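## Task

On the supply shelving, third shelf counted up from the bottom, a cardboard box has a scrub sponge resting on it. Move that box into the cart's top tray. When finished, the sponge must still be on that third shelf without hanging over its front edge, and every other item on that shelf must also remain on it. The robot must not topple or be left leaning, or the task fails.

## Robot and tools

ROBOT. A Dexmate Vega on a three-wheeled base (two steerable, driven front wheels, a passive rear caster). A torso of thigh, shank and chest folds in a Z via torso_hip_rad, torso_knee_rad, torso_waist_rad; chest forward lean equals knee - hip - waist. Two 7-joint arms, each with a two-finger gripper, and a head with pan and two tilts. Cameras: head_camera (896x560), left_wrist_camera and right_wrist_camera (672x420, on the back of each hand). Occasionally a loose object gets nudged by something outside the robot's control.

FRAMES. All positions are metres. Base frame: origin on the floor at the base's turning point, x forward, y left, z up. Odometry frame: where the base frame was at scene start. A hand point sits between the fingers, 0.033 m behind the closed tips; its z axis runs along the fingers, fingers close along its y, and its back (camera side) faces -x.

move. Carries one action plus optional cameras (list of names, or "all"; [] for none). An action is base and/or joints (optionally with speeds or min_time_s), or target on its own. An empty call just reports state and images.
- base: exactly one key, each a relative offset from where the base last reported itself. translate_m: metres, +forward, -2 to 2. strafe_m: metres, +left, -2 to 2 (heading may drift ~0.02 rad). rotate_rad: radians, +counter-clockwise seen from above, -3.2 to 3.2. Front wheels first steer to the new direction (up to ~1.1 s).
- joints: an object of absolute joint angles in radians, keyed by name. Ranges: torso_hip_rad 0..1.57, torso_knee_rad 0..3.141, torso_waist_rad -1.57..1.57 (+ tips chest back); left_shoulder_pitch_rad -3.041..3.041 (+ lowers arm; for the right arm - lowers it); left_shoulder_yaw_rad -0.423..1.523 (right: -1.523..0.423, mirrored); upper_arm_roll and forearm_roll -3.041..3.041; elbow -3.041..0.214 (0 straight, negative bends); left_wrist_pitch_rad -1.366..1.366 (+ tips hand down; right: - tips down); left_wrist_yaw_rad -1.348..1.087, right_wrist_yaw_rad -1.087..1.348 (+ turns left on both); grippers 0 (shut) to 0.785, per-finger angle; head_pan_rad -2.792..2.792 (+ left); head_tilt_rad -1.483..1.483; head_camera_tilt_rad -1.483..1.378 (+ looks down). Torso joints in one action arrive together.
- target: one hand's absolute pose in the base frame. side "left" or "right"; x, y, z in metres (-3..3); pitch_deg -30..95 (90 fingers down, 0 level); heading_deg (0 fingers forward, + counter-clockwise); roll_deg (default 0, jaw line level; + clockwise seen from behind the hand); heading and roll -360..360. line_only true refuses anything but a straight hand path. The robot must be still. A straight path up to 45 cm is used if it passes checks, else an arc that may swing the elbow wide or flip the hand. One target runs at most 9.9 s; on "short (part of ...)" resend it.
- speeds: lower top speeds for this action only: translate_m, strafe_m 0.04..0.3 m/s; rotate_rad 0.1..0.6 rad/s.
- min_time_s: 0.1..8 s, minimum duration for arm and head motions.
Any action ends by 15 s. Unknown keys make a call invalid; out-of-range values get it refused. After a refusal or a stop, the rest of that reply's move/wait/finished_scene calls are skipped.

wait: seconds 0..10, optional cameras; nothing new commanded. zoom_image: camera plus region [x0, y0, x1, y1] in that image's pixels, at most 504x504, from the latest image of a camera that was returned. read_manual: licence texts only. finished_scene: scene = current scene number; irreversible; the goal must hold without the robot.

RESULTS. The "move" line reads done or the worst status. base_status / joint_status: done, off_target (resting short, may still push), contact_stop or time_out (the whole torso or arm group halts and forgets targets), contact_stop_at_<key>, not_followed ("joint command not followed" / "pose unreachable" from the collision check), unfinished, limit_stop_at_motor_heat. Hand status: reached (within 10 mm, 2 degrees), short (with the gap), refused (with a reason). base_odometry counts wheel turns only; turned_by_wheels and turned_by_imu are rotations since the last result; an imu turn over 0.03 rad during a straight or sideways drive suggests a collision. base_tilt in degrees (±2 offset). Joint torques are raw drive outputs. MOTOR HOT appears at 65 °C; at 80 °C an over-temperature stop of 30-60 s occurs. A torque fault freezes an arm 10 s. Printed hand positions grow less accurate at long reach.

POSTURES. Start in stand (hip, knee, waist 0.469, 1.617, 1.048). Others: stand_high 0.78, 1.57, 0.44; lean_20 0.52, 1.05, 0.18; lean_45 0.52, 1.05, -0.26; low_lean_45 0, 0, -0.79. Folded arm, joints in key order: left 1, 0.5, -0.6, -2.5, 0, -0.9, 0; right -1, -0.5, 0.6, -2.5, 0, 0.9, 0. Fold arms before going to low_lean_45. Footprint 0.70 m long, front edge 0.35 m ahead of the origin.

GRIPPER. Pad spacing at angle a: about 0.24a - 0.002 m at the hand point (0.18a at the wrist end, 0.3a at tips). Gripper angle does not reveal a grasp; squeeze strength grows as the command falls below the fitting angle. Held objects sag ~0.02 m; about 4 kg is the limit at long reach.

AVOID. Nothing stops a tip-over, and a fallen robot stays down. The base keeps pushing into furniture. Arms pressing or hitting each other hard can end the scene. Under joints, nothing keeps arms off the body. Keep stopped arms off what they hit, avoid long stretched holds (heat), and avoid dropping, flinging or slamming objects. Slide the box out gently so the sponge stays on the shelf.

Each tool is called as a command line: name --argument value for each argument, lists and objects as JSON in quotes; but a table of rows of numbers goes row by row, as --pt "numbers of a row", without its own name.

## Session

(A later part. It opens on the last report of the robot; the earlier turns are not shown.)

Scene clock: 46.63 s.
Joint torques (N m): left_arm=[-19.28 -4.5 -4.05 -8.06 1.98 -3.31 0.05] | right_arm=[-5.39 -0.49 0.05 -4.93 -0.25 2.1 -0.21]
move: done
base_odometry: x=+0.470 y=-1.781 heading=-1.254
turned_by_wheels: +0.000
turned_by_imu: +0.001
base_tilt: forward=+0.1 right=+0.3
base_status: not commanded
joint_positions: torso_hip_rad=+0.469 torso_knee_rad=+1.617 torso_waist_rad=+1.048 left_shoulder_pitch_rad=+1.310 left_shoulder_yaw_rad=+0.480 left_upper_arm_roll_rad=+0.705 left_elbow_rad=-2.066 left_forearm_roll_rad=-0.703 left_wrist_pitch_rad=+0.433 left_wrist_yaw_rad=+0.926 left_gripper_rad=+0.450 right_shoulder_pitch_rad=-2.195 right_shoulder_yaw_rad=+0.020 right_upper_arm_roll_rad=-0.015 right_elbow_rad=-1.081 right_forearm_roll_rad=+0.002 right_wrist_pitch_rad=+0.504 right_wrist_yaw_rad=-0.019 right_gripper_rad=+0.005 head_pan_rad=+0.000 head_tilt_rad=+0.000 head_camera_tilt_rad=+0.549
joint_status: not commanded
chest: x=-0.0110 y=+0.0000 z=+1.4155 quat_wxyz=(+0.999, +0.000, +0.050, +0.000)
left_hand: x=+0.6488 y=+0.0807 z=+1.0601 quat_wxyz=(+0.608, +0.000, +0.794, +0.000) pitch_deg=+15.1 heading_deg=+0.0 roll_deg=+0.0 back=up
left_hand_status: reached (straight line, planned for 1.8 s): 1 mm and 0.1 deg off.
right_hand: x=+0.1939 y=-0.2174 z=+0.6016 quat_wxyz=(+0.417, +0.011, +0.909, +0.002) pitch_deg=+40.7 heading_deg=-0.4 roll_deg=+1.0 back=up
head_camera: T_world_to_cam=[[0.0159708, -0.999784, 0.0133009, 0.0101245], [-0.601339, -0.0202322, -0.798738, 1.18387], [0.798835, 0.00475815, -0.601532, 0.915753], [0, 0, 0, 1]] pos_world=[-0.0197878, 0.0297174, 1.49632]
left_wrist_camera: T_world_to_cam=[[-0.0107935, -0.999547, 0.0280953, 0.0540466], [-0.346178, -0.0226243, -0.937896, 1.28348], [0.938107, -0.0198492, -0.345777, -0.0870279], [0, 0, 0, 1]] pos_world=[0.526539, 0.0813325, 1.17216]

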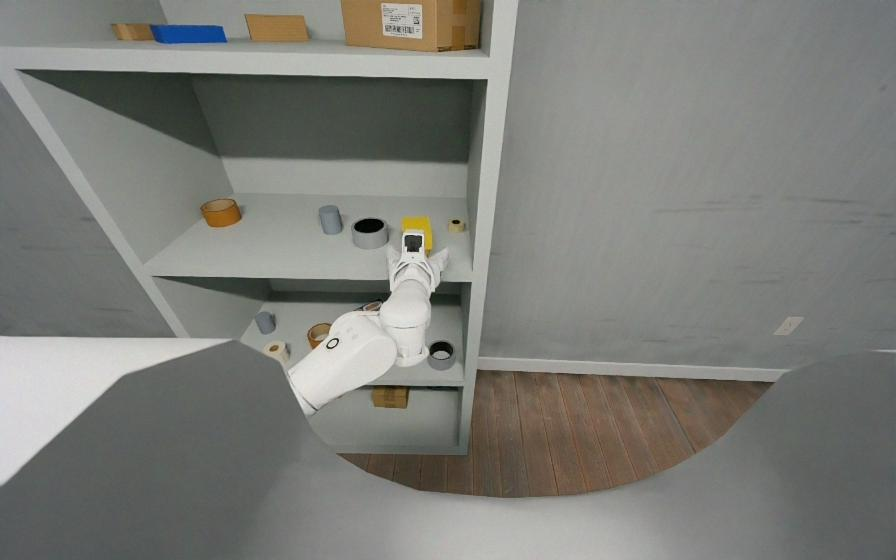

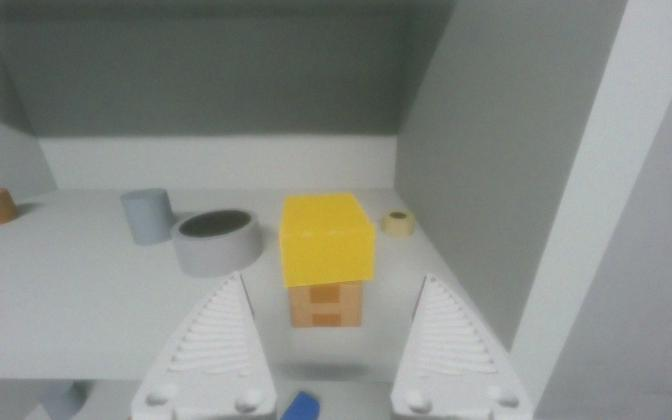

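move --target '{"side":"left","x":0.73,"y":0.084,"z":1.05,"pitch_deg":15,"heading_deg":0,"line_only":true}' --cameras '["head_camera","left_wrist_camera"]'

zoom_image --camera "head_camera" --region '[340, 190, 500, 290]'

Scene clock: 50.90 s.
Joint torques (N m): left_arm=[-23.11 -6.01 -4.8 -7.35 1.93 -3.33 0] | right_arm=[-5.02 -0.48 1.18 -3.91 -0.3 2.21 -0.08]
move: done
base_odometry: x=+0.470 y=-1.781 heading=-1.254
turned_by_wheels: +0.000
turned_by_imu: +0.001
base_tilt: forward=+0.2 right=+0.3
base_status: not commanded
joint_positions: torso_hip_rad=+0.469 torso_knee_rad=+1.617 torso_waist_rad=+1.048 left_shoulder_pitch_rad=+1.139 left_shoulder_yaw_rad=+0.389 left_upper_arm_roll_rad=+0.706 left_elbow_rad=-1.762 left_forearm_roll_rad=-0.703 left_wrist_pitch_rad=+0.373 left_wrist_yaw_rad=+0.790 left_gripper_rad=+0.450 right_shoulder_pitch_rad=-2.195 right_shoulder_yaw_rad=+0.020 right_upper_arm_roll_rad=-0.015 right_elbow_rad=-1.081 right_forearm_roll_rad=+0.002 right_wrist_pitch_rad=+0.504 right_wrist_yaw_rad=-0.019 right_gripper_rad=+0.005 head_pan_rad=+0.000 head_tilt_rad=+0.000 head_camera_tilt_rad=+0.549
joint_status: not commanded
chest: x=-0.0110 y=+0.0000 z=+1.4155 quat_wxyz=(+0.999, +0.000, +0.050, +0.000)
left_hand: x=+0.7285 y=+0.0841 z=+1.0496 quat_wxyz=(+0.608, +0.000, +0.794, +0.000) pitch_deg=+15.0 heading_deg=+0.0 roll_deg=+0.0 back=up
left_hand_status: reached (straight line, planned for 1.3 s): 2 mm and 0.1 deg off.
right_hand: x=+0.1939 y=-0.2174 z=+0.6016 quat_wxyz=(+0.417, +0.011, +0.909, +0.002) pitch_deg=+40.7 heading_deg=-0.4 roll_deg=+1.0 back=up
head_camera: T_world_to_cam=[[0.0159708, -0.999784, 0.0133009, 0.0101245], [-0.601339, -0.0202322, -0.798738, 1.18387], [0.798835, 0.00475815, -0.601532, 0.915753], [0, 0, 0, 1]] pos_world=[-0.0197878, 0.0297174, 1.49632]
left_wrist_camera: T_world_to_cam=[[-0.0109963, -0.999552, 0.027852, 0.0590049], [-0.346179, -0.0223258, -0.937903, 1.30125], [0.938104, -0.0199552, -0.345778, -0.165252], [0, 0, 0, 1]] pos_world=[0.606138, 0.0847323, 1.16166]

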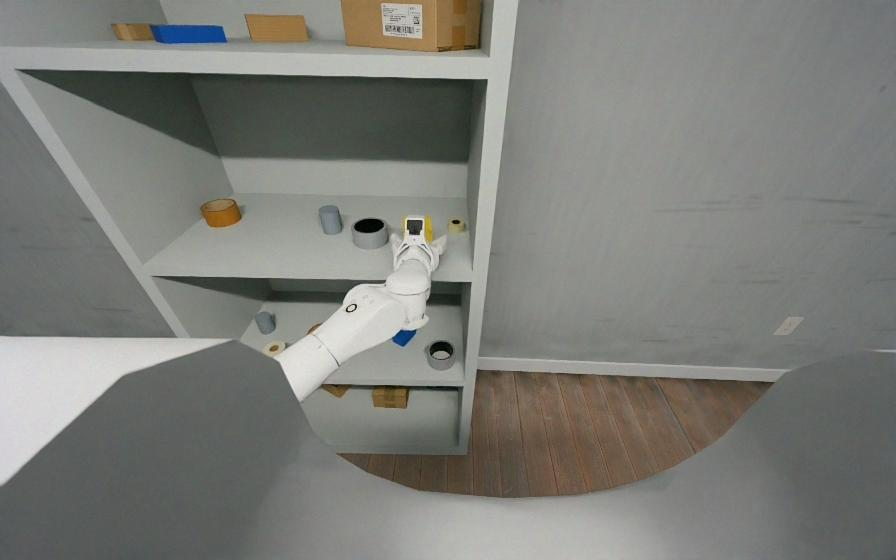

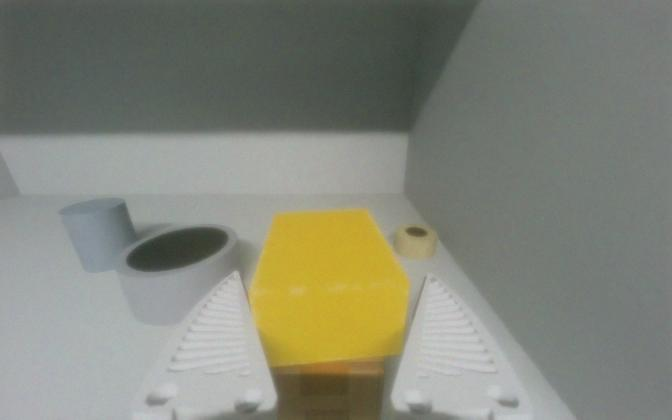

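Scaled by 3.150 (camera's finer frame: 960x600).

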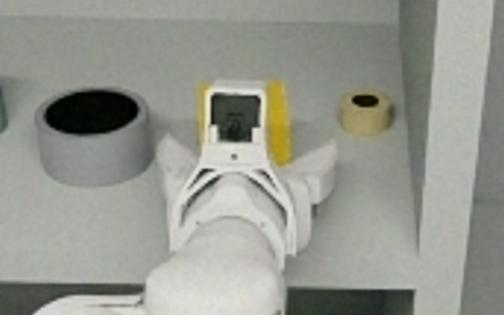

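move --joints '{"left_gripper_rad": 0.25}' --cameras '["left_wrist_camera"]'

move --target '{"side":"left","x":0.73,"y":0.084,"z":1.12,"pitch_deg":15,"heading_deg":0,"line_only":true}' --cameras '["head_camera","left_wrist_camera"]'

Scene clock: 52.27 s.
Joint torques (N m): left_arm=[-22.96 -5.17 -4.83 -7.74 1.75 -2.83 -0.14] | right_arm=[-6.47 -0.64 0.72 -4.9 -0.2 2.8 -0.23]
move: done
base_odometry: x=+0.470 y=-1.781 heading=-1.254
turned_by_wheels: +0.000
turned_by_imu: +0.000
base_tilt: forward=+0.2 right=+0.3
base_status: not commanded
joint_positions: torso_hip_rad=+0.469 torso_knee_rad=+1.617 torso_waist_rad=+1.048 left_shoulder_pitch_rad=+1.136 left_shoulder_yaw_rad=+0.387 left_upper_arm_roll_rad=+0.706 left_elbow_rad=-1.757 left_forearm_roll_rad=-0.703 left_wrist_pitch_rad=+0.372 left_wrist_yaw_rad=+0.788 left_gripper_rad=+0.250 right_shoulder_pitch_rad=-2.195 right_shoulder_yaw_rad=+0.020 right_upper_arm_roll_rad=-0.015 right_elbow_rad=-1.081 right_forearm_roll_rad=+0.002 right_wrist_pitch_rad=+0.504 right_wrist_yaw_rad=-0.019 right_gripper_rad=+0.005 head_pan_rad=+0.000 head_tilt_rad=+0.000 head_camera_tilt_rad=+0.549
joint_status: all done
chest: x=-0.0110 y=+0.0000 z=+1.4155 quat_wxyz=(+0.999, +0.000, +0.050, +0.000)
left_hand: x=+0.7298 y=+0.0841 z=+1.0495 quat_wxyz=(+0.608, +0.000, +0.794, +0.000) pitch_deg=+15.0 heading_deg=+0.0 roll_deg=+0.0 back=up
right_hand: x=+0.1939 y=-0.2174 z=+0.6016 quat_wxyz=(+0.417, +0.011, +0.909, +0.002) pitch_deg=+40.7 heading_deg=-0.4 roll_deg=+1.0 back=up
left_wrist_camera: T_world_to_cam=[[-0.0110919, -0.999549, 0.0278886, 0.0591372], [-0.346094, -0.0223289, -0.937934, 1.3016], [0.938134, -0.0200556, -0.34569, -0.166616], [0, 0, 0, 1]] pos_world=[0.607438, 0.0848322, 1.16156]

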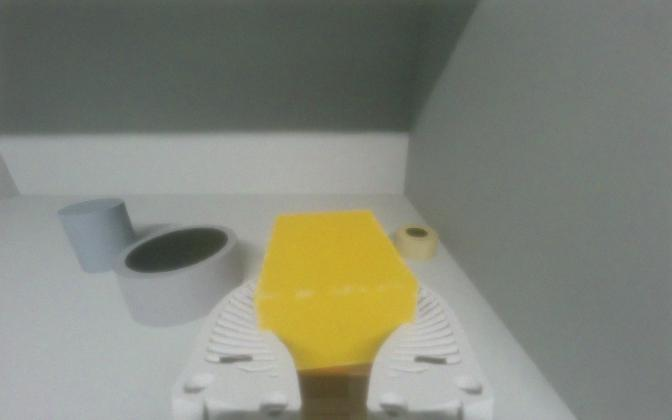

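Scene clock: 54.63 s.
Joint torques (N m): left_arm=[-22.53 0.79 -9.22 -9.4 1.34 -2 0.2] | right_arm=[-5.13 1.3 0.61 -5.97 -0.12 2.56 0.09]
move: done
base_odometry: x=+0.470 y=-1.781 heading=-1.254
turned_by_wheels: +0.000
turned_by_imu: +0.001
base_tilt: forward=+0.1 right=+0.3
base_status: not commanded
joint_positions: torso_hip_rad=+0.469 torso_knee_rad=+1.617 torso_waist_rad=+1.048 left_shoulder_pitch_rad=+1.083 left_shoulder_yaw_rad=+0.392 left_upper_arm_roll_rad=+0.640 left_elbow_rad=-1.917 left_forearm_roll_rad=-0.800 left_wrist_pitch_rad=+0.566 left_wrist_yaw_rad=+0.876 left_gripper_rad=+0.250 right_shoulder_pitch_rad=-2.195 right_shoulder_yaw_rad=+0.020 right_upper_arm_roll_rad=-0.015 right_elbow_rad=-1.081 right_forearm_roll_rad=+0.002 right_wrist_pitch_rad=+0.504 right_wrist_yaw_rad=-0.019 right_gripper_rad=+0.005 head_pan_rad=+0.000 head_tilt_rad=+0.000 head_camera_tilt_rad=+0.549
joint_status: not commanded
chest: x=-0.0110 y=+0.0000 z=+1.4155 quat_wxyz=(+0.999, +0.000, +0.050, +0.000)
left_hand: x=+0.7300 y=+0.0838 z=+1.1175 quat_wxyz=(+0.608, +0.000, +0.794, +0.000) pitch_deg=+15.1 heading_deg=+0.0 roll_deg=+0.0 back=up
left_hand_status: reached (straight line, planned for 1.0 s): 3 mm and 0.1 deg off.
right_hand: x=+0.1939 y=-0.2174 z=+0.6016 quat_wxyz=(+0.417, +0.011, +0.909, +0.002) pitch_deg=+40.7 heading_deg=-0.4 roll_deg=+1.0 back=up
head_camera: T_world_to_cam=[[0.0159708, -0.999784, 0.0133009, 0.0101245], [-0.601339, -0.0202322, -0.798738, 1.18387], [0.798835, 0.00475815, -0.601532, 0.915753], [0, 0, 0, 1]] pos_world=[-0.0197878, 0.0297174, 1.49632]
left_wrist_camera: T_world_to_cam=[[-0.0111232, -0.999537, 0.028337, 0.0565096], [-0.346395, -0.0227323, -0.937813, 1.36551], [0.938023, -0.0202472, -0.345982, -0.142858], [0, 0, 0, 1]] pos_world=[0.607638, 0.0846321, 1.22956]

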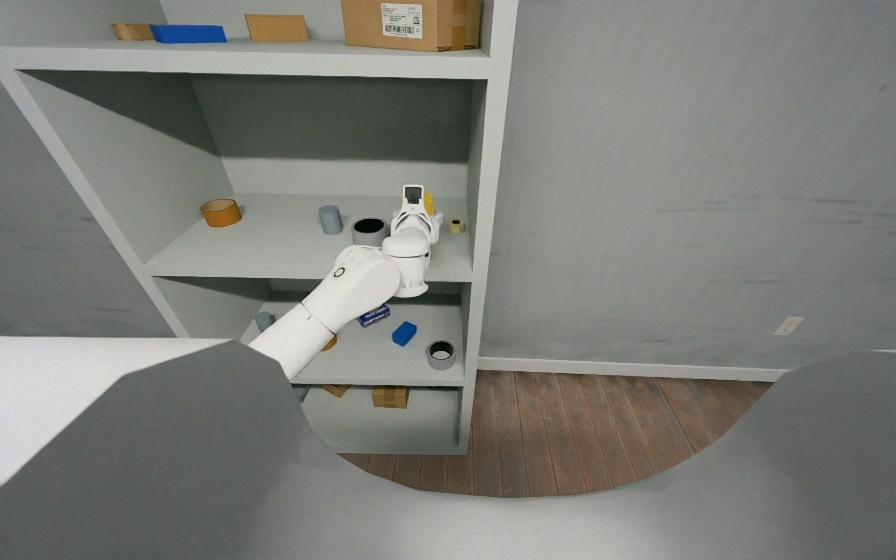

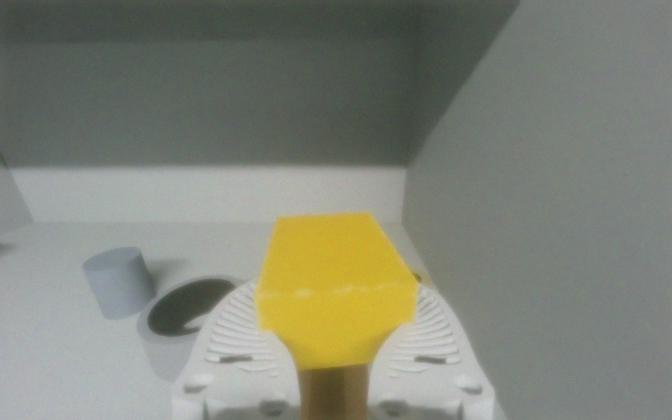

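move --target '{"side":"left","x":0.73,"y":0.32,"z":1.12,"pitch_deg":15,"heading_deg":0,"line_only":true}' --cameras '[]'

move --target '{"side":"left","x":0.73,"y":0.32,"z":1.02,"pitch_deg":15,"heading_deg":0,"line_only":true}' --cameras '["head_camera","left_wrist_camera"]'

zoom_image --camera "head_camera" --region '[300, 180, 500, 300]'

Scene clock: 58.87 s.
Joint torques (N m): left_arm=[-15.21 13.62 -14.27 -5.77 0.82 -3.79 -0.1] | right_arm=[-4.67 1.76 0.03 -5.08 0.09 2.56 -0.09]
move: done
base_odometry: x=+0.470 y=-1.781 heading=-1.254
turned_by_wheels: +0.000
turned_by_imu: +0.001
base_tilt: forward=+0.1 right=+0.4
base_status: not commanded
joint_positions: torso_hip_rad=+0.469 torso_knee_rad=+1.617 torso_waist_rad=+1.048 left_shoulder_pitch_rad=+1.331 left_shoulder_yaw_rad=+0.853 left_upper_arm_roll_rad=+0.224 left_elbow_rad=-1.935 left_forearm_roll_rad=-1.006 left_wrist_pitch_rad=+0.443 left_wrist_yaw_rad=+0.465 left_gripper_rad=+0.250 right_shoulder_pitch_rad=-2.195 right_shoulder_yaw_rad=+0.020 right_upper_arm_roll_rad=-0.015 right_elbow_rad=-1.081 right_forearm_roll_rad=+0.002 right_wrist_pitch_rad=+0.504 right_wrist_yaw_rad=-0.019 right_gripper_rad=+0.005 head_pan_rad=+0.000 head_tilt_rad=+0.000 head_camera_tilt_rad=+0.549
joint_status: not commanded
chest: x=-0.0110 y=+0.0000 z=+1.4155 quat_wxyz=(+0.999, +0.000, +0.050, +0.000)
left_hand: x=+0.7300 y=+0.3174 z=+1.1187 quat_wxyz=(+0.608, +0.000, +0.794, +0.000) pitch_deg=+15.1 heading_deg=+0.0 roll_deg=+0.0 back=up
left_hand_status: reached (straight line, planned for 1.9 s): 3 mm and 0.1 deg off.
right_hand: x=+0.1939 y=-0.2174 z=+0.6016 quat_wxyz=(+0.417, +0.011, +0.909, +0.002) pitch_deg=+40.7 heading_deg=-0.4 roll_deg=+1.0 back=up

Scene clock: 61.43 s.
Joint torques (N m): left_arm=[-13.02 7.28 -8.88 -7.76 1.08 -4.1 -0.01] | right_arm=[-5.52 -0.11 0.13 -2.92 -0.21 2.45 -0.04]
move: done
base_odometry: x=+0.470 y=-1.781 heading=-1.254
turned_by_wheels: +0.000
turned_by_imu: +0.001
base_tilt: forward=+0.1 right=+0.3
base_status: not commanded
joint_positions: torso_hip_rad=+0.469 torso_knee_rad=+1.617 torso_waist_rad=+1.048 left_shoulder_pitch_rad=+1.364 left_shoulder_yaw_rad=+0.760 left_upper_arm_roll_rad=+0.347 left_elbow_rad=-1.697 left_forearm_roll_rad=-0.838 left_wrist_pitch_rad=+0.206 left_wrist_yaw_rad=+0.346 left_gripper_rad=+0.250 right_shoulder_pitch_rad=-2.195 right_shoulder_yaw_rad=+0.020 right_upper_arm_roll_rad=-0.015 right_elbow_rad=-1.081 right_forearm_roll_rad=+0.002 right_wrist_pitch_rad=+0.504 right_wrist_yaw_rad=-0.019 right_gripper_rad=+0.005 head_pan_rad=+0.000 head_tilt_rad=+0.000 head_camera_tilt_rad=+0.549
joint_status: not commanded
chest: x=-0.0110 y=+0.0000 z=+1.4155 quat_wxyz=(+0.999, +0.000, +0.050, +0.000)
left_hand: x=+0.7301 y=+0.3203 z=+1.0218 quat_wxyz=(+0.608, +0.000, +0.794, +0.000) pitch_deg=+15.0 heading_deg=+0.0 roll_deg=+0.0 back=up
left_hand_status: reached (straight line, planned for 1.1 s): 2 mm and 0.1 deg off.
right_hand: x=+0.1939 y=-0.2174 z=+0.6016 quat_wxyz=(+0.417, +0.011, +0.909, +0.002) pitch_deg=+40.7 heading_deg=-0.4 roll_deg=+1.0 back=up
head_camera: T_world_to_cam=[[0.0159708, -0.999784, 0.0133009, 0.0101245], [-0.601339, -0.0202322, -0.798738, 1.18387], [0.798835, 0.00475815, -0.601532, 0.915753], [0, 0, 0, 1]] pos_world=[-0.0197878, 0.0297174, 1.49632]
left_wrist_camera: T_world_to_cam=[[-0.0104879, -0.999535, 0.0286146, 0.294813], [-0.345968, -0.0232216, -0.937959, 1.28123], [0.938188, -0.019737, -0.345564, -0.172014], [0, 0, 0, 1]] pos_world=[0.607739, 0.321033, 1.13386]

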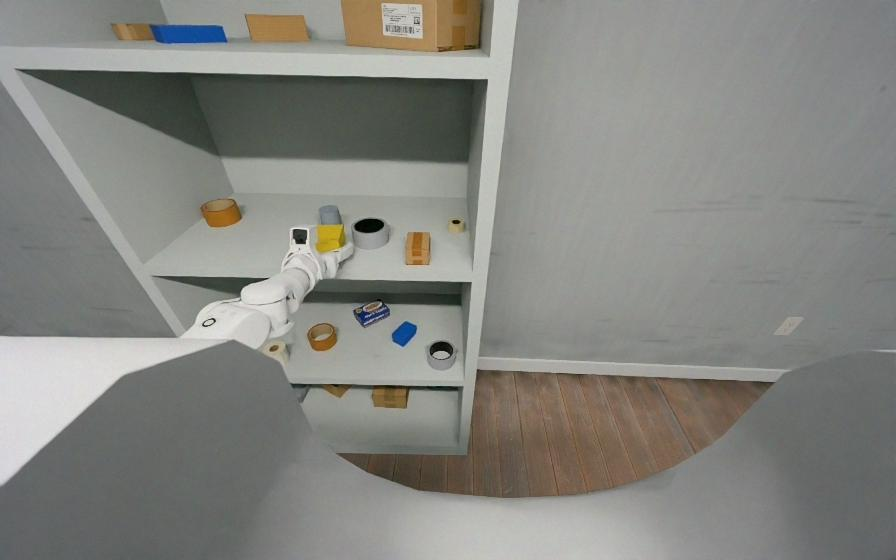

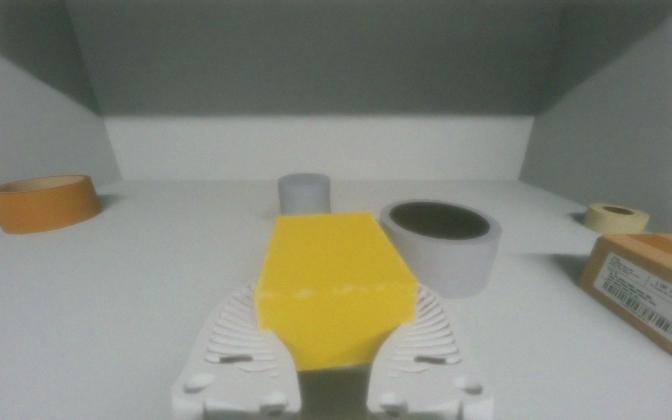

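Scaled by 2.520 (camera's finer frame: 960x600).

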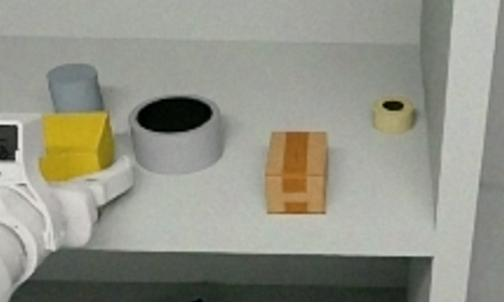

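move --target '{"side":"left","x":0.73,"y":0.32,"z":1.006,"pitch_deg":15,"heading_deg":0,"line_only":true}' --cameras '["head_camera","left_wrist_camera"]'

zoom_image --camera "head_camera" --region '[250, 180, 410, 280]'

Scene clock: 63.53 s.
Joint torques (N m): left_arm=[-17.71 5.99 -6.19 -5.08 0.71 -2.32 -0.02] | right_arm=[-4.2 0.66 -0.07 -4.03 -0.14 2.96 -0.04]
move: done
base_odometry: x=+0.470 y=-1.781 heading=-1.254
turned_by_wheels: +0.000
turned_by_imu: +0.001
base_tilt: forward=+0.1 right=+0.3
base_status: not commanded
joint_positions: torso_hip_rad=+0.469 torso_knee_rad=+1.617 torso_waist_rad=+1.048 left_shoulder_pitch_rad=+1.362 left_shoulder_yaw_rad=+0.742 left_upper_arm_roll_rad=+0.365 left_elbow_rad=-1.653 left_forearm_roll_rad=-0.815 left_wrist_pitch_rad=+0.170 left_wrist_yaw_rad=+0.329 left_gripper_rad=+0.250 right_shoulder_pitch_rad=-2.195 right_shoulder_yaw_rad=+0.020 right_upper_arm_roll_rad=-0.015 right_elbow_rad=-1.081 right_forearm_roll_rad=+0.002 right_wrist_pitch_rad=+0.504 right_wrist_yaw_rad=-0.019 right_gripper_rad=+0.005 head_pan_rad=+0.000 head_tilt_rad=+0.000 head_camera_tilt_rad=+0.549
joint_status: not commanded
chest: x=-0.0110 y=+0.0000 z=+1.4155 quat_wxyz=(+0.999, +0.000, +0.050, +0.000)
left_hand: x=+0.7300 y=+0.3202 z=+1.0077 quat_wxyz=(+0.609, +0.000, +0.793, +0.000) pitch_deg=+15.0 heading_deg=+0.0 roll_deg=+0.0 back=up
left_hand_status: reached (straight line, planned for 0.5 s): 2 mm and 0.0 deg off.
right_hand: x=+0.1939 y=-0.2174 z=+0.6016 quat_wxyz=(+0.417, +0.011, +0.909, +0.002) pitch_deg=+40.7 heading_deg=-0.4 roll_deg=+1.0 back=up
head_camera: T_world_to_cam=[[0.0159711, -0.999784, 0.0133019, 0.0101231], [-0.60129, -0.0202328, -0.798775, 1.18393], [0.798871, 0.00475898, -0.601483, 0.91568], [0, 0, 0, 1]] pos_world=[-0.0197876, 0.0297174, 1.49632]
left_wrist_camera: T_world_to_cam=[[-0.0109613, -0.999541, 0.0282549, 0.295708], [-0.34559, -0.0227286, -0.93811, 1.26762], [0.938322, -0.0200475, -0.345182, -0.177146], [0, 0, 0, 1]] pos_world=[0.607538, 0.320832, 1.11967]

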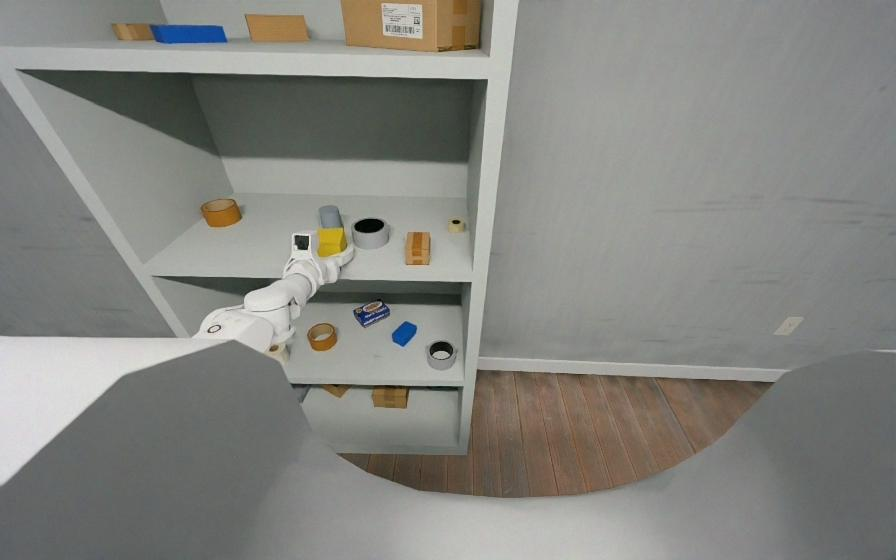

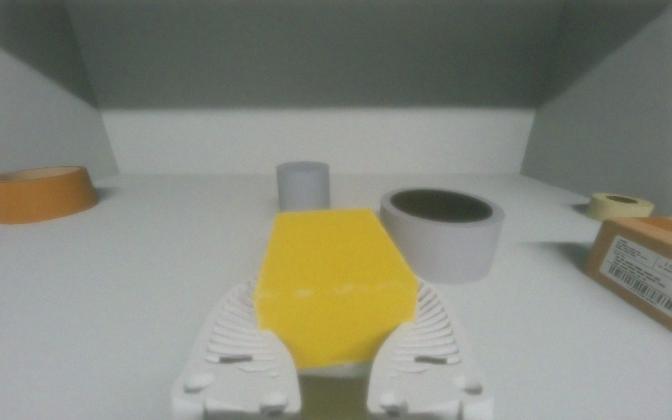

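Scaled by 3.150 (camera's finer frame: 960x600).

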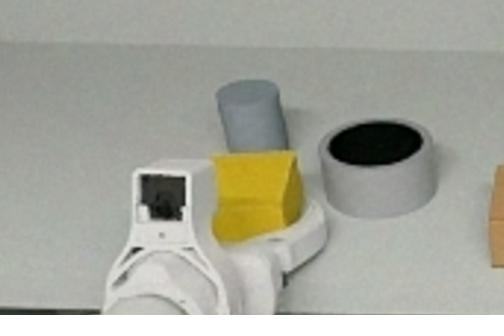

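move --target '{"side":"left","x":0.73,"y":0.32,"z":0.999,"pitch_deg":15,"heading_deg":0,"line_only":true}' --cameras '["left_wrist_camera"]'

Scene clock: 64.80 s.
Joint torques (N m): left_arm=[-16.2 4.91 -3.92 -3 0.15 -1.23 -0.12] | right_arm=[-5.4 0.92 -0.12 -4.19 -0.34 2.82 0.16]
move: done
base_odometry: x=+0.470 y=-1.781 heading=-1.254
turned_by_wheels: +0.000
turned_by_imu: +0.000
base_tilt: forward=+0.1 right=+0.3
base_status: not commanded
joint_positions: torso_hip_rad=+0.469 torso_knee_rad=+1.617 torso_waist_rad=+1.048 left_shoulder_pitch_rad=+1.361 left_shoulder_yaw_rad=+0.732 left_upper_arm_roll_rad=+0.374 left_elbow_rad=-1.630 left_forearm_roll_rad=-0.805 left_wrist_pitch_rad=+0.151 left_wrist_yaw_rad=+0.320 left_gripper_rad=+0.250 right_shoulder_pitch_rad=-2.195 right_shoulder_yaw_rad=+0.020 right_upper_arm_roll_rad=-0.015 right_elbow_rad=-1.081 right_forearm_roll_rad=+0.002 right_wrist_pitch_rad=+0.504 right_wrist_yaw_rad=-0.019 right_gripper_rad=+0.005 head_pan_rad=+0.000 head_tilt_rad=+0.000 head_camera_tilt_rad=+0.549
joint_status: not commanded
chest: x=-0.0112 y=+0.0000 z=+1.4155 quat_wxyz=(+0.999, +0.000, +0.050, +0.000)
left_hand: x=+0.7300 y=+0.3201 z=+1.0011 quat_wxyz=(+0.609, +0.000, +0.793, +0.000) pitch_deg=+15.0 heading_deg=+0.0 roll_deg=+0.0 back=up
left_hand_status: reached (straight line, planned for 0.4 s): 2 mm and 0.0 deg off.
right_hand: x=+0.1938 y=-0.2174 z=+0.6016 quat_wxyz=(+0.417, +0.011, +0.909, +0.002) pitch_deg=+40.7 heading_deg=-0.4 roll_deg=+1.0 back=up
left_wrist_camera: T_world_to_cam=[[-0.0109855, -0.999541, 0.0282457, 0.295921], [-0.344788, -0.0227287, -0.938405, 1.26114], [0.938616, -0.0200476, -0.34438, -0.180436], [0, 0, 0, 1]] pos_world=[0.607438, 0.320832, 1.11297]

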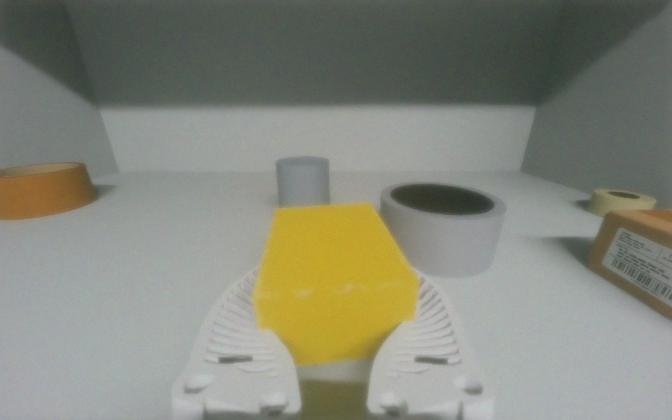

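move --joints '{"left_gripper_rad": 0.32}' --min_time_s 1 --cameras '["left_wrist_camera"]'

move --joints '{"left_gripper_rad": 0.45}' --min_time_s 0.8 --cameras '["head_camera","left_wrist_camera"]'

"min_time_s" has no arm or head joint beside it: it slows only arm and head motions. Command such a joint too, or leave it out
Scene clock: 65.10 s.
Joint torques (N m): left_arm=[-15.54 4.85 -4 -2.16 -0.01 -0.69 -0.13] | right_arm=[-4.74 -1.89 0.44 -4.87 -0.12 2.92 -0.36]
base_odometry: x=+0.470 y=-1.781 heading=-1.254
turned_by_wheels: +0.000
turned_by_imu: +0.000
base_tilt: forward=+0.2 right=+0.3
base_status: not commanded
joint_positions: torso_hip_rad=+0.469 torso_knee_rad=+1.617 torso_waist_rad=+1.048 left_shoulder_pitch_rad=+1.361 left_shoulder_yaw_rad=+0.731 left_upper_arm_roll_rad=+0.375 left_elbow_rad=-1.627 left_forearm_roll_rad=-0.804 left_wrist_pitch_rad=+0.149 left_wrist_yaw_rad=+0.319 left_gripper_rad=+0.250 right_shoulder_pitch_rad=-2.195 right_shoulder_yaw_rad=+0.020 right_upper_arm_roll_rad=-0.015 right_elbow_rad=-1.081 right_forearm_roll_rad=+0.002 right_wrist_pitch_rad=+0.504 right_wrist_yaw_rad=-0.019 right_gripper_rad=+0.005 head_pan_rad=+0.000 head_tilt_rad=+0.000 head_camera_tilt_rad=+0.549
joint_status: not commanded
chest: x=-0.0112 y=+0.0000 z=+1.4155 quat_wxyz=(+0.999, +0.000, +0.050, +0.000)
left_hand: x=+0.7300 y=+0.3201 z=+1.0004 quat_wxyz=(+0.609, +0.000, +0.793, +0.000) pitch_deg=+15.0 heading_deg=+0.0 roll_deg=+0.0 back=up
left_hand_status: reached (straight line, planned for 0.4 s): 1 mm and 0.0 deg off.
right_hand: x=+0.1938 y=-0.2174 z=+0.6016 quat_wxyz=(+0.417, +0.011, +0.909, +0.002) pitch_deg=+40.7 heading_deg=-0.4 roll_deg=+1.0 back=up
pictures: none

not run: a call was refused earlier in this reply.

move --joints '{"left_gripper_rad": 0.32}' --cameras '["left_wrist_camera"]'

move --joints '{"left_gripper_rad": 0.45}' --cameras '["head_camera","left_wrist_camera"]'

move --target '{"side":"left","x":0.62,"y":0.32,"z":1.03,"pitch_deg":15,"heading_deg":0,"line_only":true}' --cameras '["head_camera","left_wrist_camera"]'

Scene clock: 66.20 s.
Joint torques (N m): left_arm=[-12.86 5.77 -2.52 -3.25 -0.1 -0.21 -0.21] | right_arm=[-6.24 0.8 0.68 -3.53 -0.14 2.45 -0.25]
move: done
base_odometry: x=+0.470 y=-1.781 heading=-1.254
turned_by_wheels: +0.000
turned_by_imu: +0.000
base_tilt: forward=+0.1 right=+0.3
base_status: not commanded
joint_positions: torso_hip_rad=+0.469 torso_knee_rad=+1.617 torso_waist_rad=+1.048 left_shoulder_pitch_rad=+1.360 left_shoulder_yaw_rad=+0.730 left_upper_arm_roll_rad=+0.376 left_elbow_rad=-1.625 left_forearm_roll_rad=-0.802 left_wrist_pitch_rad=+0.147 left_wrist_yaw_rad=+0.318 left_gripper_rad=+0.320 right_shoulder_pitch_rad=-2.195 right_shoulder_yaw_rad=+0.020 right_upper_arm_roll_rad=-0.015 right_elbow_rad=-1.081 right_forearm_roll_rad=+0.002 right_wrist_pitch_rad=+0.504 right_wrist_yaw_rad=-0.019 right_gripper_rad=+0.005 head_pan_rad=+0.000 head_tilt_rad=+0.000 head_camera_tilt_rad=+0.549
joint_status: all done
chest: x=-0.0112 y=+0.0000 z=+1.4155 quat_wxyz=(+0.999, +0.000, +0.050, +0.000)
left_hand: x=+0.7300 y=+0.3202 z=+0.9997 quat_wxyz=(+0.609, +0.000, +0.793, +0.000) pitch_deg=+14.9 heading_deg=+0.0 roll_deg=+0.0 back=up
right_hand: x=+0.1938 y=-0.2174 z=+0.6016 quat_wxyz=(+0.417, +0.011, +0.909, +0.002) pitch_deg=+40.7 heading_deg=-0.4 roll_deg=+1.0 back=up
left_wrist_camera: T_world_to_cam=[[-0.0108987, -0.999543, 0.0282061, 0.296056], [-0.344577, -0.0227259, -0.938483, 1.2597], [0.938695, -0.0199474, -0.344172, -0.181262], [0, 0, 0, 1]] pos_world=[0.607438, 0.320932, 1.11147]

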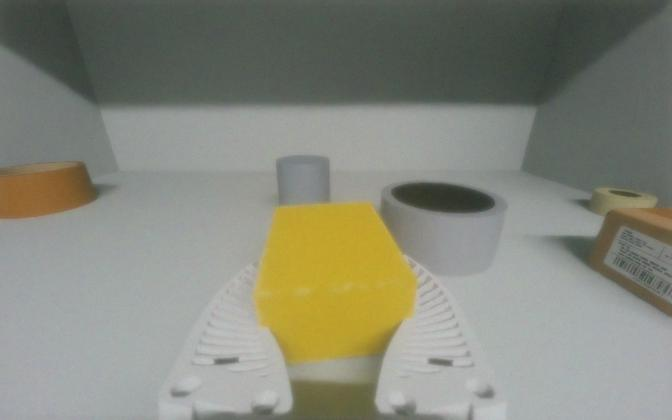

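Scene clock: 66.83 s.
Joint torques (N m): left_arm=[-13.26 5.68 -3.35 -4.11 0.08 -0.86 -0.16] | right_arm=[-4.36 0.98 0.32 -4.49 -0.23 2.21 -0.32]
move: done
base_odometry: x=+0.470 y=-1.781 heading=-1.254
turned_by_wheels: +0.000
turned_by_imu: +0.000
base_tilt: forward=+0.2 right=+0.3
base_status: not commanded
joint_positions: torso_hip_rad=+0.469 torso_knee_rad=+1.617 torso_waist_rad=+1.048 left_shoulder_pitch_rad=+1.360 left_shoulder_yaw_rad=+0.730 left_upper_arm_roll_rad=+0.376 left_elbow_rad=-1.624 left_forearm_roll_rad=-0.802 left_wrist_pitch_rad=+0.147 left_wrist_yaw_rad=+0.318 left_gripper_rad=+0.450 right_shoulder_pitch_rad=-2.195 right_shoulder_yaw_rad=+0.020 right_upper_arm_roll_rad=-0.015 right_elbow_rad=-1.081 right_forearm_roll_rad=+0.002 right_wrist_pitch_rad=+0.504 right_wrist_yaw_rad=-0.019 right_gripper_rad=+0.005 head_pan_rad=+0.000 head_tilt_rad=+0.000 head_camera_tilt_rad=+0.549
joint_status: all done
chest: x=-0.0112 y=+0.0000 z=+1.4155 quat_wxyz=(+0.999, +0.000, +0.050, +0.000)
left_hand: x=+0.7300 y=+0.3202 z=+0.9995 quat_wxyz=(+0.609, +0.000, +0.793, +0.000) pitch_deg=+15.0 heading_deg=+0.0 roll_deg=+0.0 back=up
right_hand: x=+0.1938 y=-0.2174 z=+0.6016 quat_wxyz=(+0.417, +0.011, +0.909, +0.002) pitch_deg=+40.7 heading_deg=-0.4 roll_deg=+1.0 back=up
head_camera: T_world_to_cam=[[0.0159682, -0.999784, 0.0133062, 0.0101198], [-0.601115, -0.0202335, -0.798907, 1.18401], [0.799003, 0.00475854, -0.601308, 0.91558], [0, 0, 0, 1]] pos_world=[-0.0199867, 0.0297174, 1.49632]
left_wrist_camera: T_world_to_cam=[[-0.0109322, -0.999545, 0.0281133, 0.296083], [-0.344664, -0.0226254, -0.938453, 1.25959], [0.938662, -0.019949, -0.34426, -0.18118], [0, 0, 0, 1]] pos_world=[0.607438, 0.320832, 1.11137]

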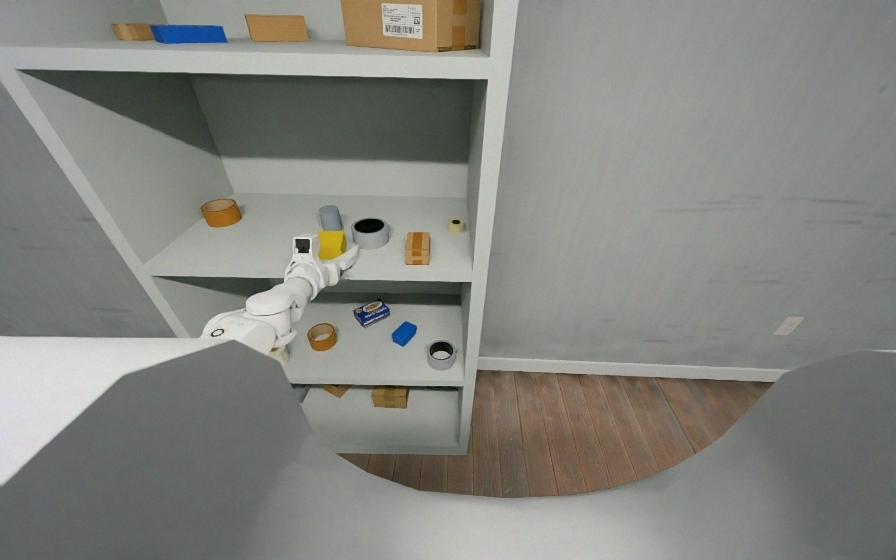

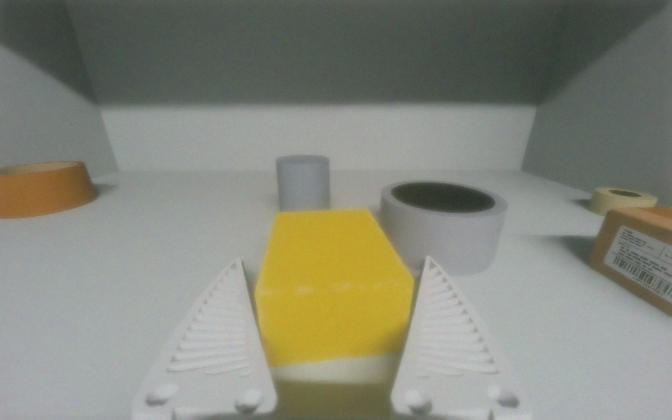

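Scene clock: 70.13 s.
Joint torques (N m): left_arm=[-7.83 13.72 -13.09 -7.96 0.98 -4.05 0.28] | right_arm=[-4.21 -1.48 0.82 -4.84 -0.15 2.49 -0.36]
move: done
base_odometry: x=+0.470 y=-1.781 heading=-1.254
turned_by_wheels: +0.000
turned_by_imu: +0.001
base_tilt: forward=+0.1 right=+0.3
base_status: not commanded
joint_positions: torso_hip_rad=+0.469 torso_knee_rad=+1.617 torso_waist_rad=+1.048 left_shoulder_pitch_rad=+1.780 left_shoulder_yaw_rad=+0.927 left_upper_arm_roll_rad=+0.162 left_elbow_rad=-2.047 left_forearm_roll_rad=-0.906 left_wrist_pitch_rad=+0.121 left_wrist_yaw_rad=+0.474 left_gripper_rad=+0.450 right_shoulder_pitch_rad=-2.195 right_shoulder_yaw_rad=+0.020 right_upper_arm_roll_rad=-0.015 right_elbow_rad=-1.081 right_forearm_roll_rad=+0.002 right_wrist_pitch_rad=+0.504 right_wrist_yaw_rad=-0.019 right_gripper_rad=+0.005 head_pan_rad=+0.000 head_tilt_rad=+0.000 head_camera_tilt_rad=+0.549
joint_status: not commanded
chest: x=-0.0112 y=+0.0000 z=+1.4155 quat_wxyz=(+0.999, +0.000, +0.050, +0.000)
left_hand: x=+0.6211 y=+0.3203 z=+1.0290 quat_wxyz=(+0.608, +0.000, +0.794, +0.000) pitch_deg=+15.0 heading_deg=+0.0 roll_deg=+0.0 back=up
left_hand_status: reached (straight line, planned for 1.8 s): 2 mm and 0.1 deg off.
right_hand: x=+0.1938 y=-0.2174 z=+0.6016 quat_wxyz=(+0.417, +0.011, +0.909, +0.002) pitch_deg=+40.7 heading_deg=-0.4 roll_deg=+1.0 back=up
head_camera: T_world_to_cam=[[0.0159682, -0.999784, 0.0133062, 0.0101198], [-0.601115, -0.0202335, -0.798907, 1.18401], [0.799003, 0.00475854, -0.601308, 0.91558], [0, 0, 0, 1]] pos_world=[-0.0199867, 0.0297174, 1.49632]
left_wrist_camera: T_world_to_cam=[[-0.0107599, -0.999545, 0.028188, 0.293989], [-0.346091, -0.0227247, -0.937926, 1.25014], [0.938139, -0.0198476, -0.345689, -0.0670635], [0, 0, 0, 1]] pos_world=[0.498739, 0.320933, 1.14106]

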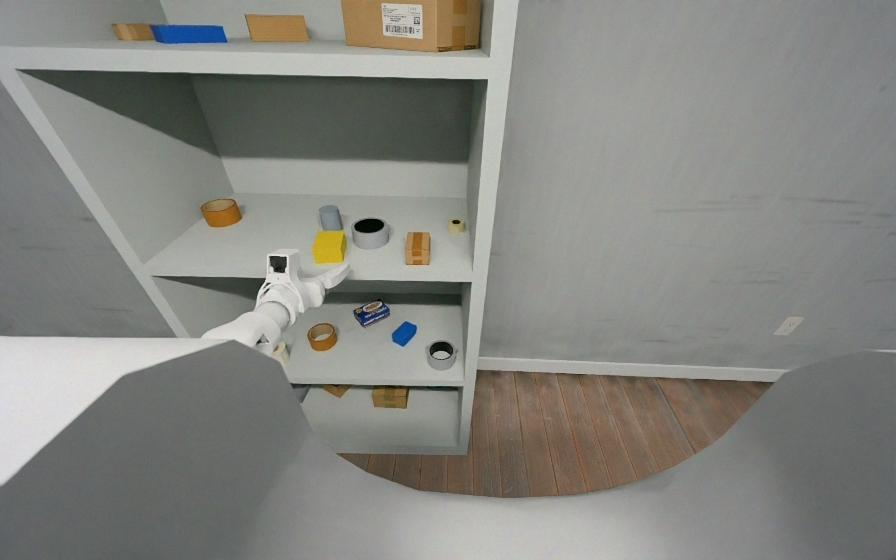

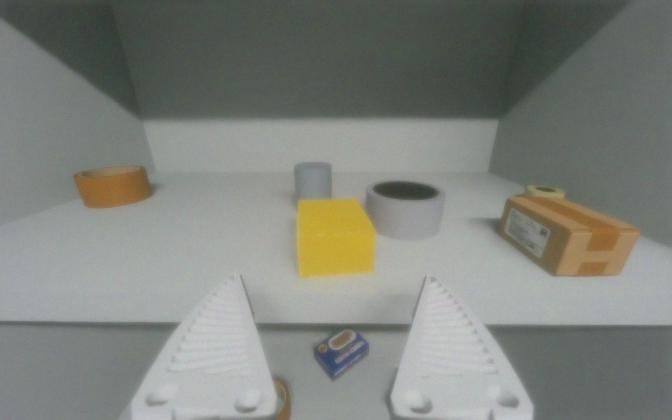

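move --target '{"side":"left","x":0.63,"y":0.084,"z":1.08,"pitch_deg":30,"heading_deg":0}' --cameras '["left_wrist_camera"]'

move --target '{"side":"left","x":0.70,"y":0.084,"z":1.03,"pitch_deg":30,"heading_deg":0,"line_only":true}' --cameras '["left_wrist_camera"]'

Scene clock: 76.10 s.
Joint torques (N m): left_arm=[-18.25 -6.54 -4.39 -8.02 0.6 -1.38 0.19] | right_arm=[-6.32 -0.24 1.31 -4.09 -0.13 1.88 -0.14]
move: done
base_odometry: x=+0.470 y=-1.781 heading=-1.254
turned_by_wheels: +0.000
turned_by_imu: +0.002
base_tilt: forward=+0.2 right=+0.3
base_status: not commanded
joint_positions: torso_hip_rad=+0.469 torso_knee_rad=+1.617 torso_waist_rad=+1.048 left_shoulder_pitch_rad=+1.277 left_shoulder_yaw_rad=+0.168 left_upper_arm_roll_rad=+0.387 left_elbow_rad=-2.208 left_forearm_roll_rad=-0.944 left_wrist_pitch_rad=+1.104 left_wrist_yaw_rad=+1.086 left_gripper_rad=+0.450 right_shoulder_pitch_rad=-2.195 right_shoulder_yaw_rad=+0.020 right_upper_arm_roll_rad=-0.015 right_elbow_rad=-1.081 right_forearm_roll_rad=+0.002 right_wrist_pitch_rad=+0.504 right_wrist_yaw_rad=-0.019 right_gripper_rad=+0.005 head_pan_rad=+0.000 head_tilt_rad=+0.000 head_camera_tilt_rad=+0.549
joint_status: not commanded
chest: x=-0.0112 y=+0.0000 z=+1.4155 quat_wxyz=(+0.999, +0.000, +0.050, +0.000)
left_hand: x=+0.6299 y=+0.0846 z=+1.0794 quat_wxyz=(+0.500, +0.000, +0.866, +0.000) pitch_deg=+30.0 heading_deg=+0.0 roll_deg=+0.0 back=up
left_hand_status: reached (straight line, planned for 3.7 s): 1 mm and 0.0 deg off.
right_hand: x=+0.1938 y=-0.2174 z=+0.6016 quat_wxyz=(+0.417, +0.011, +0.909, +0.002) pitch_deg=+40.7 heading_deg=-0.4 roll_deg=+1.0 back=up
left_wrist_camera: T_world_to_cam=[[-0.00385527, -0.999541, 0.0300399, 0.0507504], [-0.576057, -0.0223351, -0.817105, 1.30952], [0.817401, -0.0204549, -0.575706, 0.261856], [0, 0, 0, 1]] pos_world=[0.540513, 0.0853317, 1.21924]

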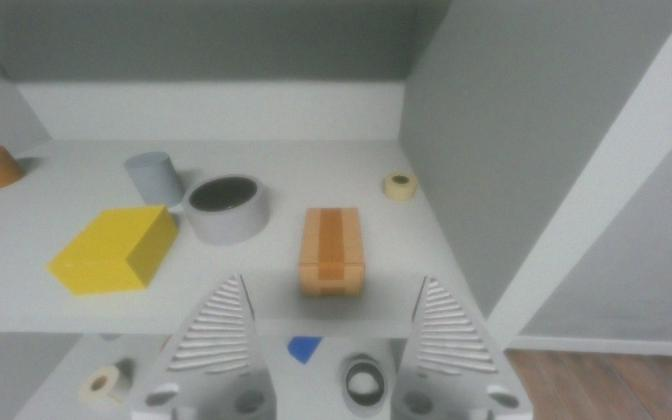

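Scene clock: 78.97 s.
Joint torques (N m): left_arm=[-22.55 -0.28 -2.22 -8.58 0.94 -2.24 0.04] | right_arm=[-5.76 -1.45 0.56 -4.01 0.08 2.63 -0.17]
move: done
base_odometry: x=+0.470 y=-1.781 heading=-1.254
turned_by_wheels: +0.000
turned_by_imu: +0.001
base_tilt: forward=+0.2 right=+0.3
base_status: not commanded
joint_positions: torso_hip_rad=+0.469 torso_knee_rad=+1.617 torso_waist_rad=+1.048 left_shoulder_pitch_rad=+1.153 left_shoulder_yaw_rad=+0.216 left_upper_arm_roll_rad=+0.469 left_elbow_rad=-1.885 left_forearm_roll_rad=-0.822 left_wrist_pitch_rad=+0.884 left_wrist_yaw_rad=+0.873 left_gripper_rad=+0.450 right_shoulder_pitch_rad=-2.195 right_shoulder_yaw_rad=+0.020 right_upper_arm_roll_rad=-0.015 right_elbow_rad=-1.081 right_forearm_roll_rad=+0.002 right_wrist_pitch_rad=+0.504 right_wrist_yaw_rad=-0.019 right_gripper_rad=+0.005 head_pan_rad=+0.000 head_tilt_rad=+0.000 head_camera_tilt_rad=+0.549
joint_status: not commanded
chest: x=-0.0112 y=+0.0000 z=+1.4155 quat_wxyz=(+0.999, +0.000, +0.050, +0.000)
left_hand: x=+0.6987 y=+0.0838 z=+1.0303 quat_wxyz=(+0.500, +0.000, +0.866, +0.000) pitch_deg=+30.1 heading_deg=+0.0 roll_deg=+0.0 back=up
left_hand_status: reached (straight line, planned for 1.4 s): 1 mm and 0.1 deg off.
right_hand: x=+0.1938 y=-0.2174 z=+0.6016 quat_wxyz=(+0.417, +0.011, +0.909, +0.002) pitch_deg=+40.7 heading_deg=-0.4 roll_deg=+1.0 back=up
left_wrist_camera: T_world_to_cam=[[-0.00349247, -0.999534, 0.0303084, 0.0512532], [-0.577279, -0.0227331, -0.816231, 1.30897], [0.81654, -0.020347, -0.576931, 0.179179], [0, 0, 0, 1]] pos_world=[0.609513, 0.084632, 1.17024]

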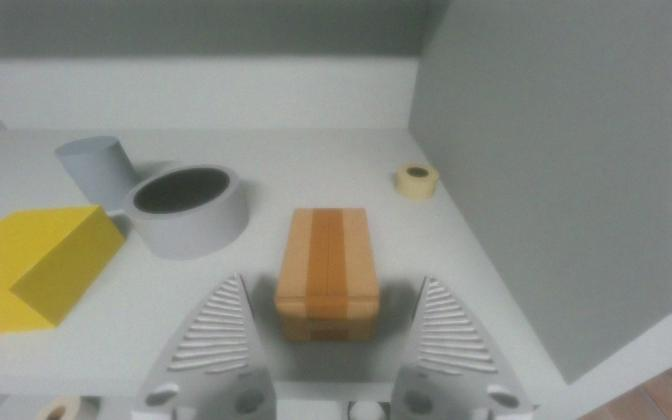

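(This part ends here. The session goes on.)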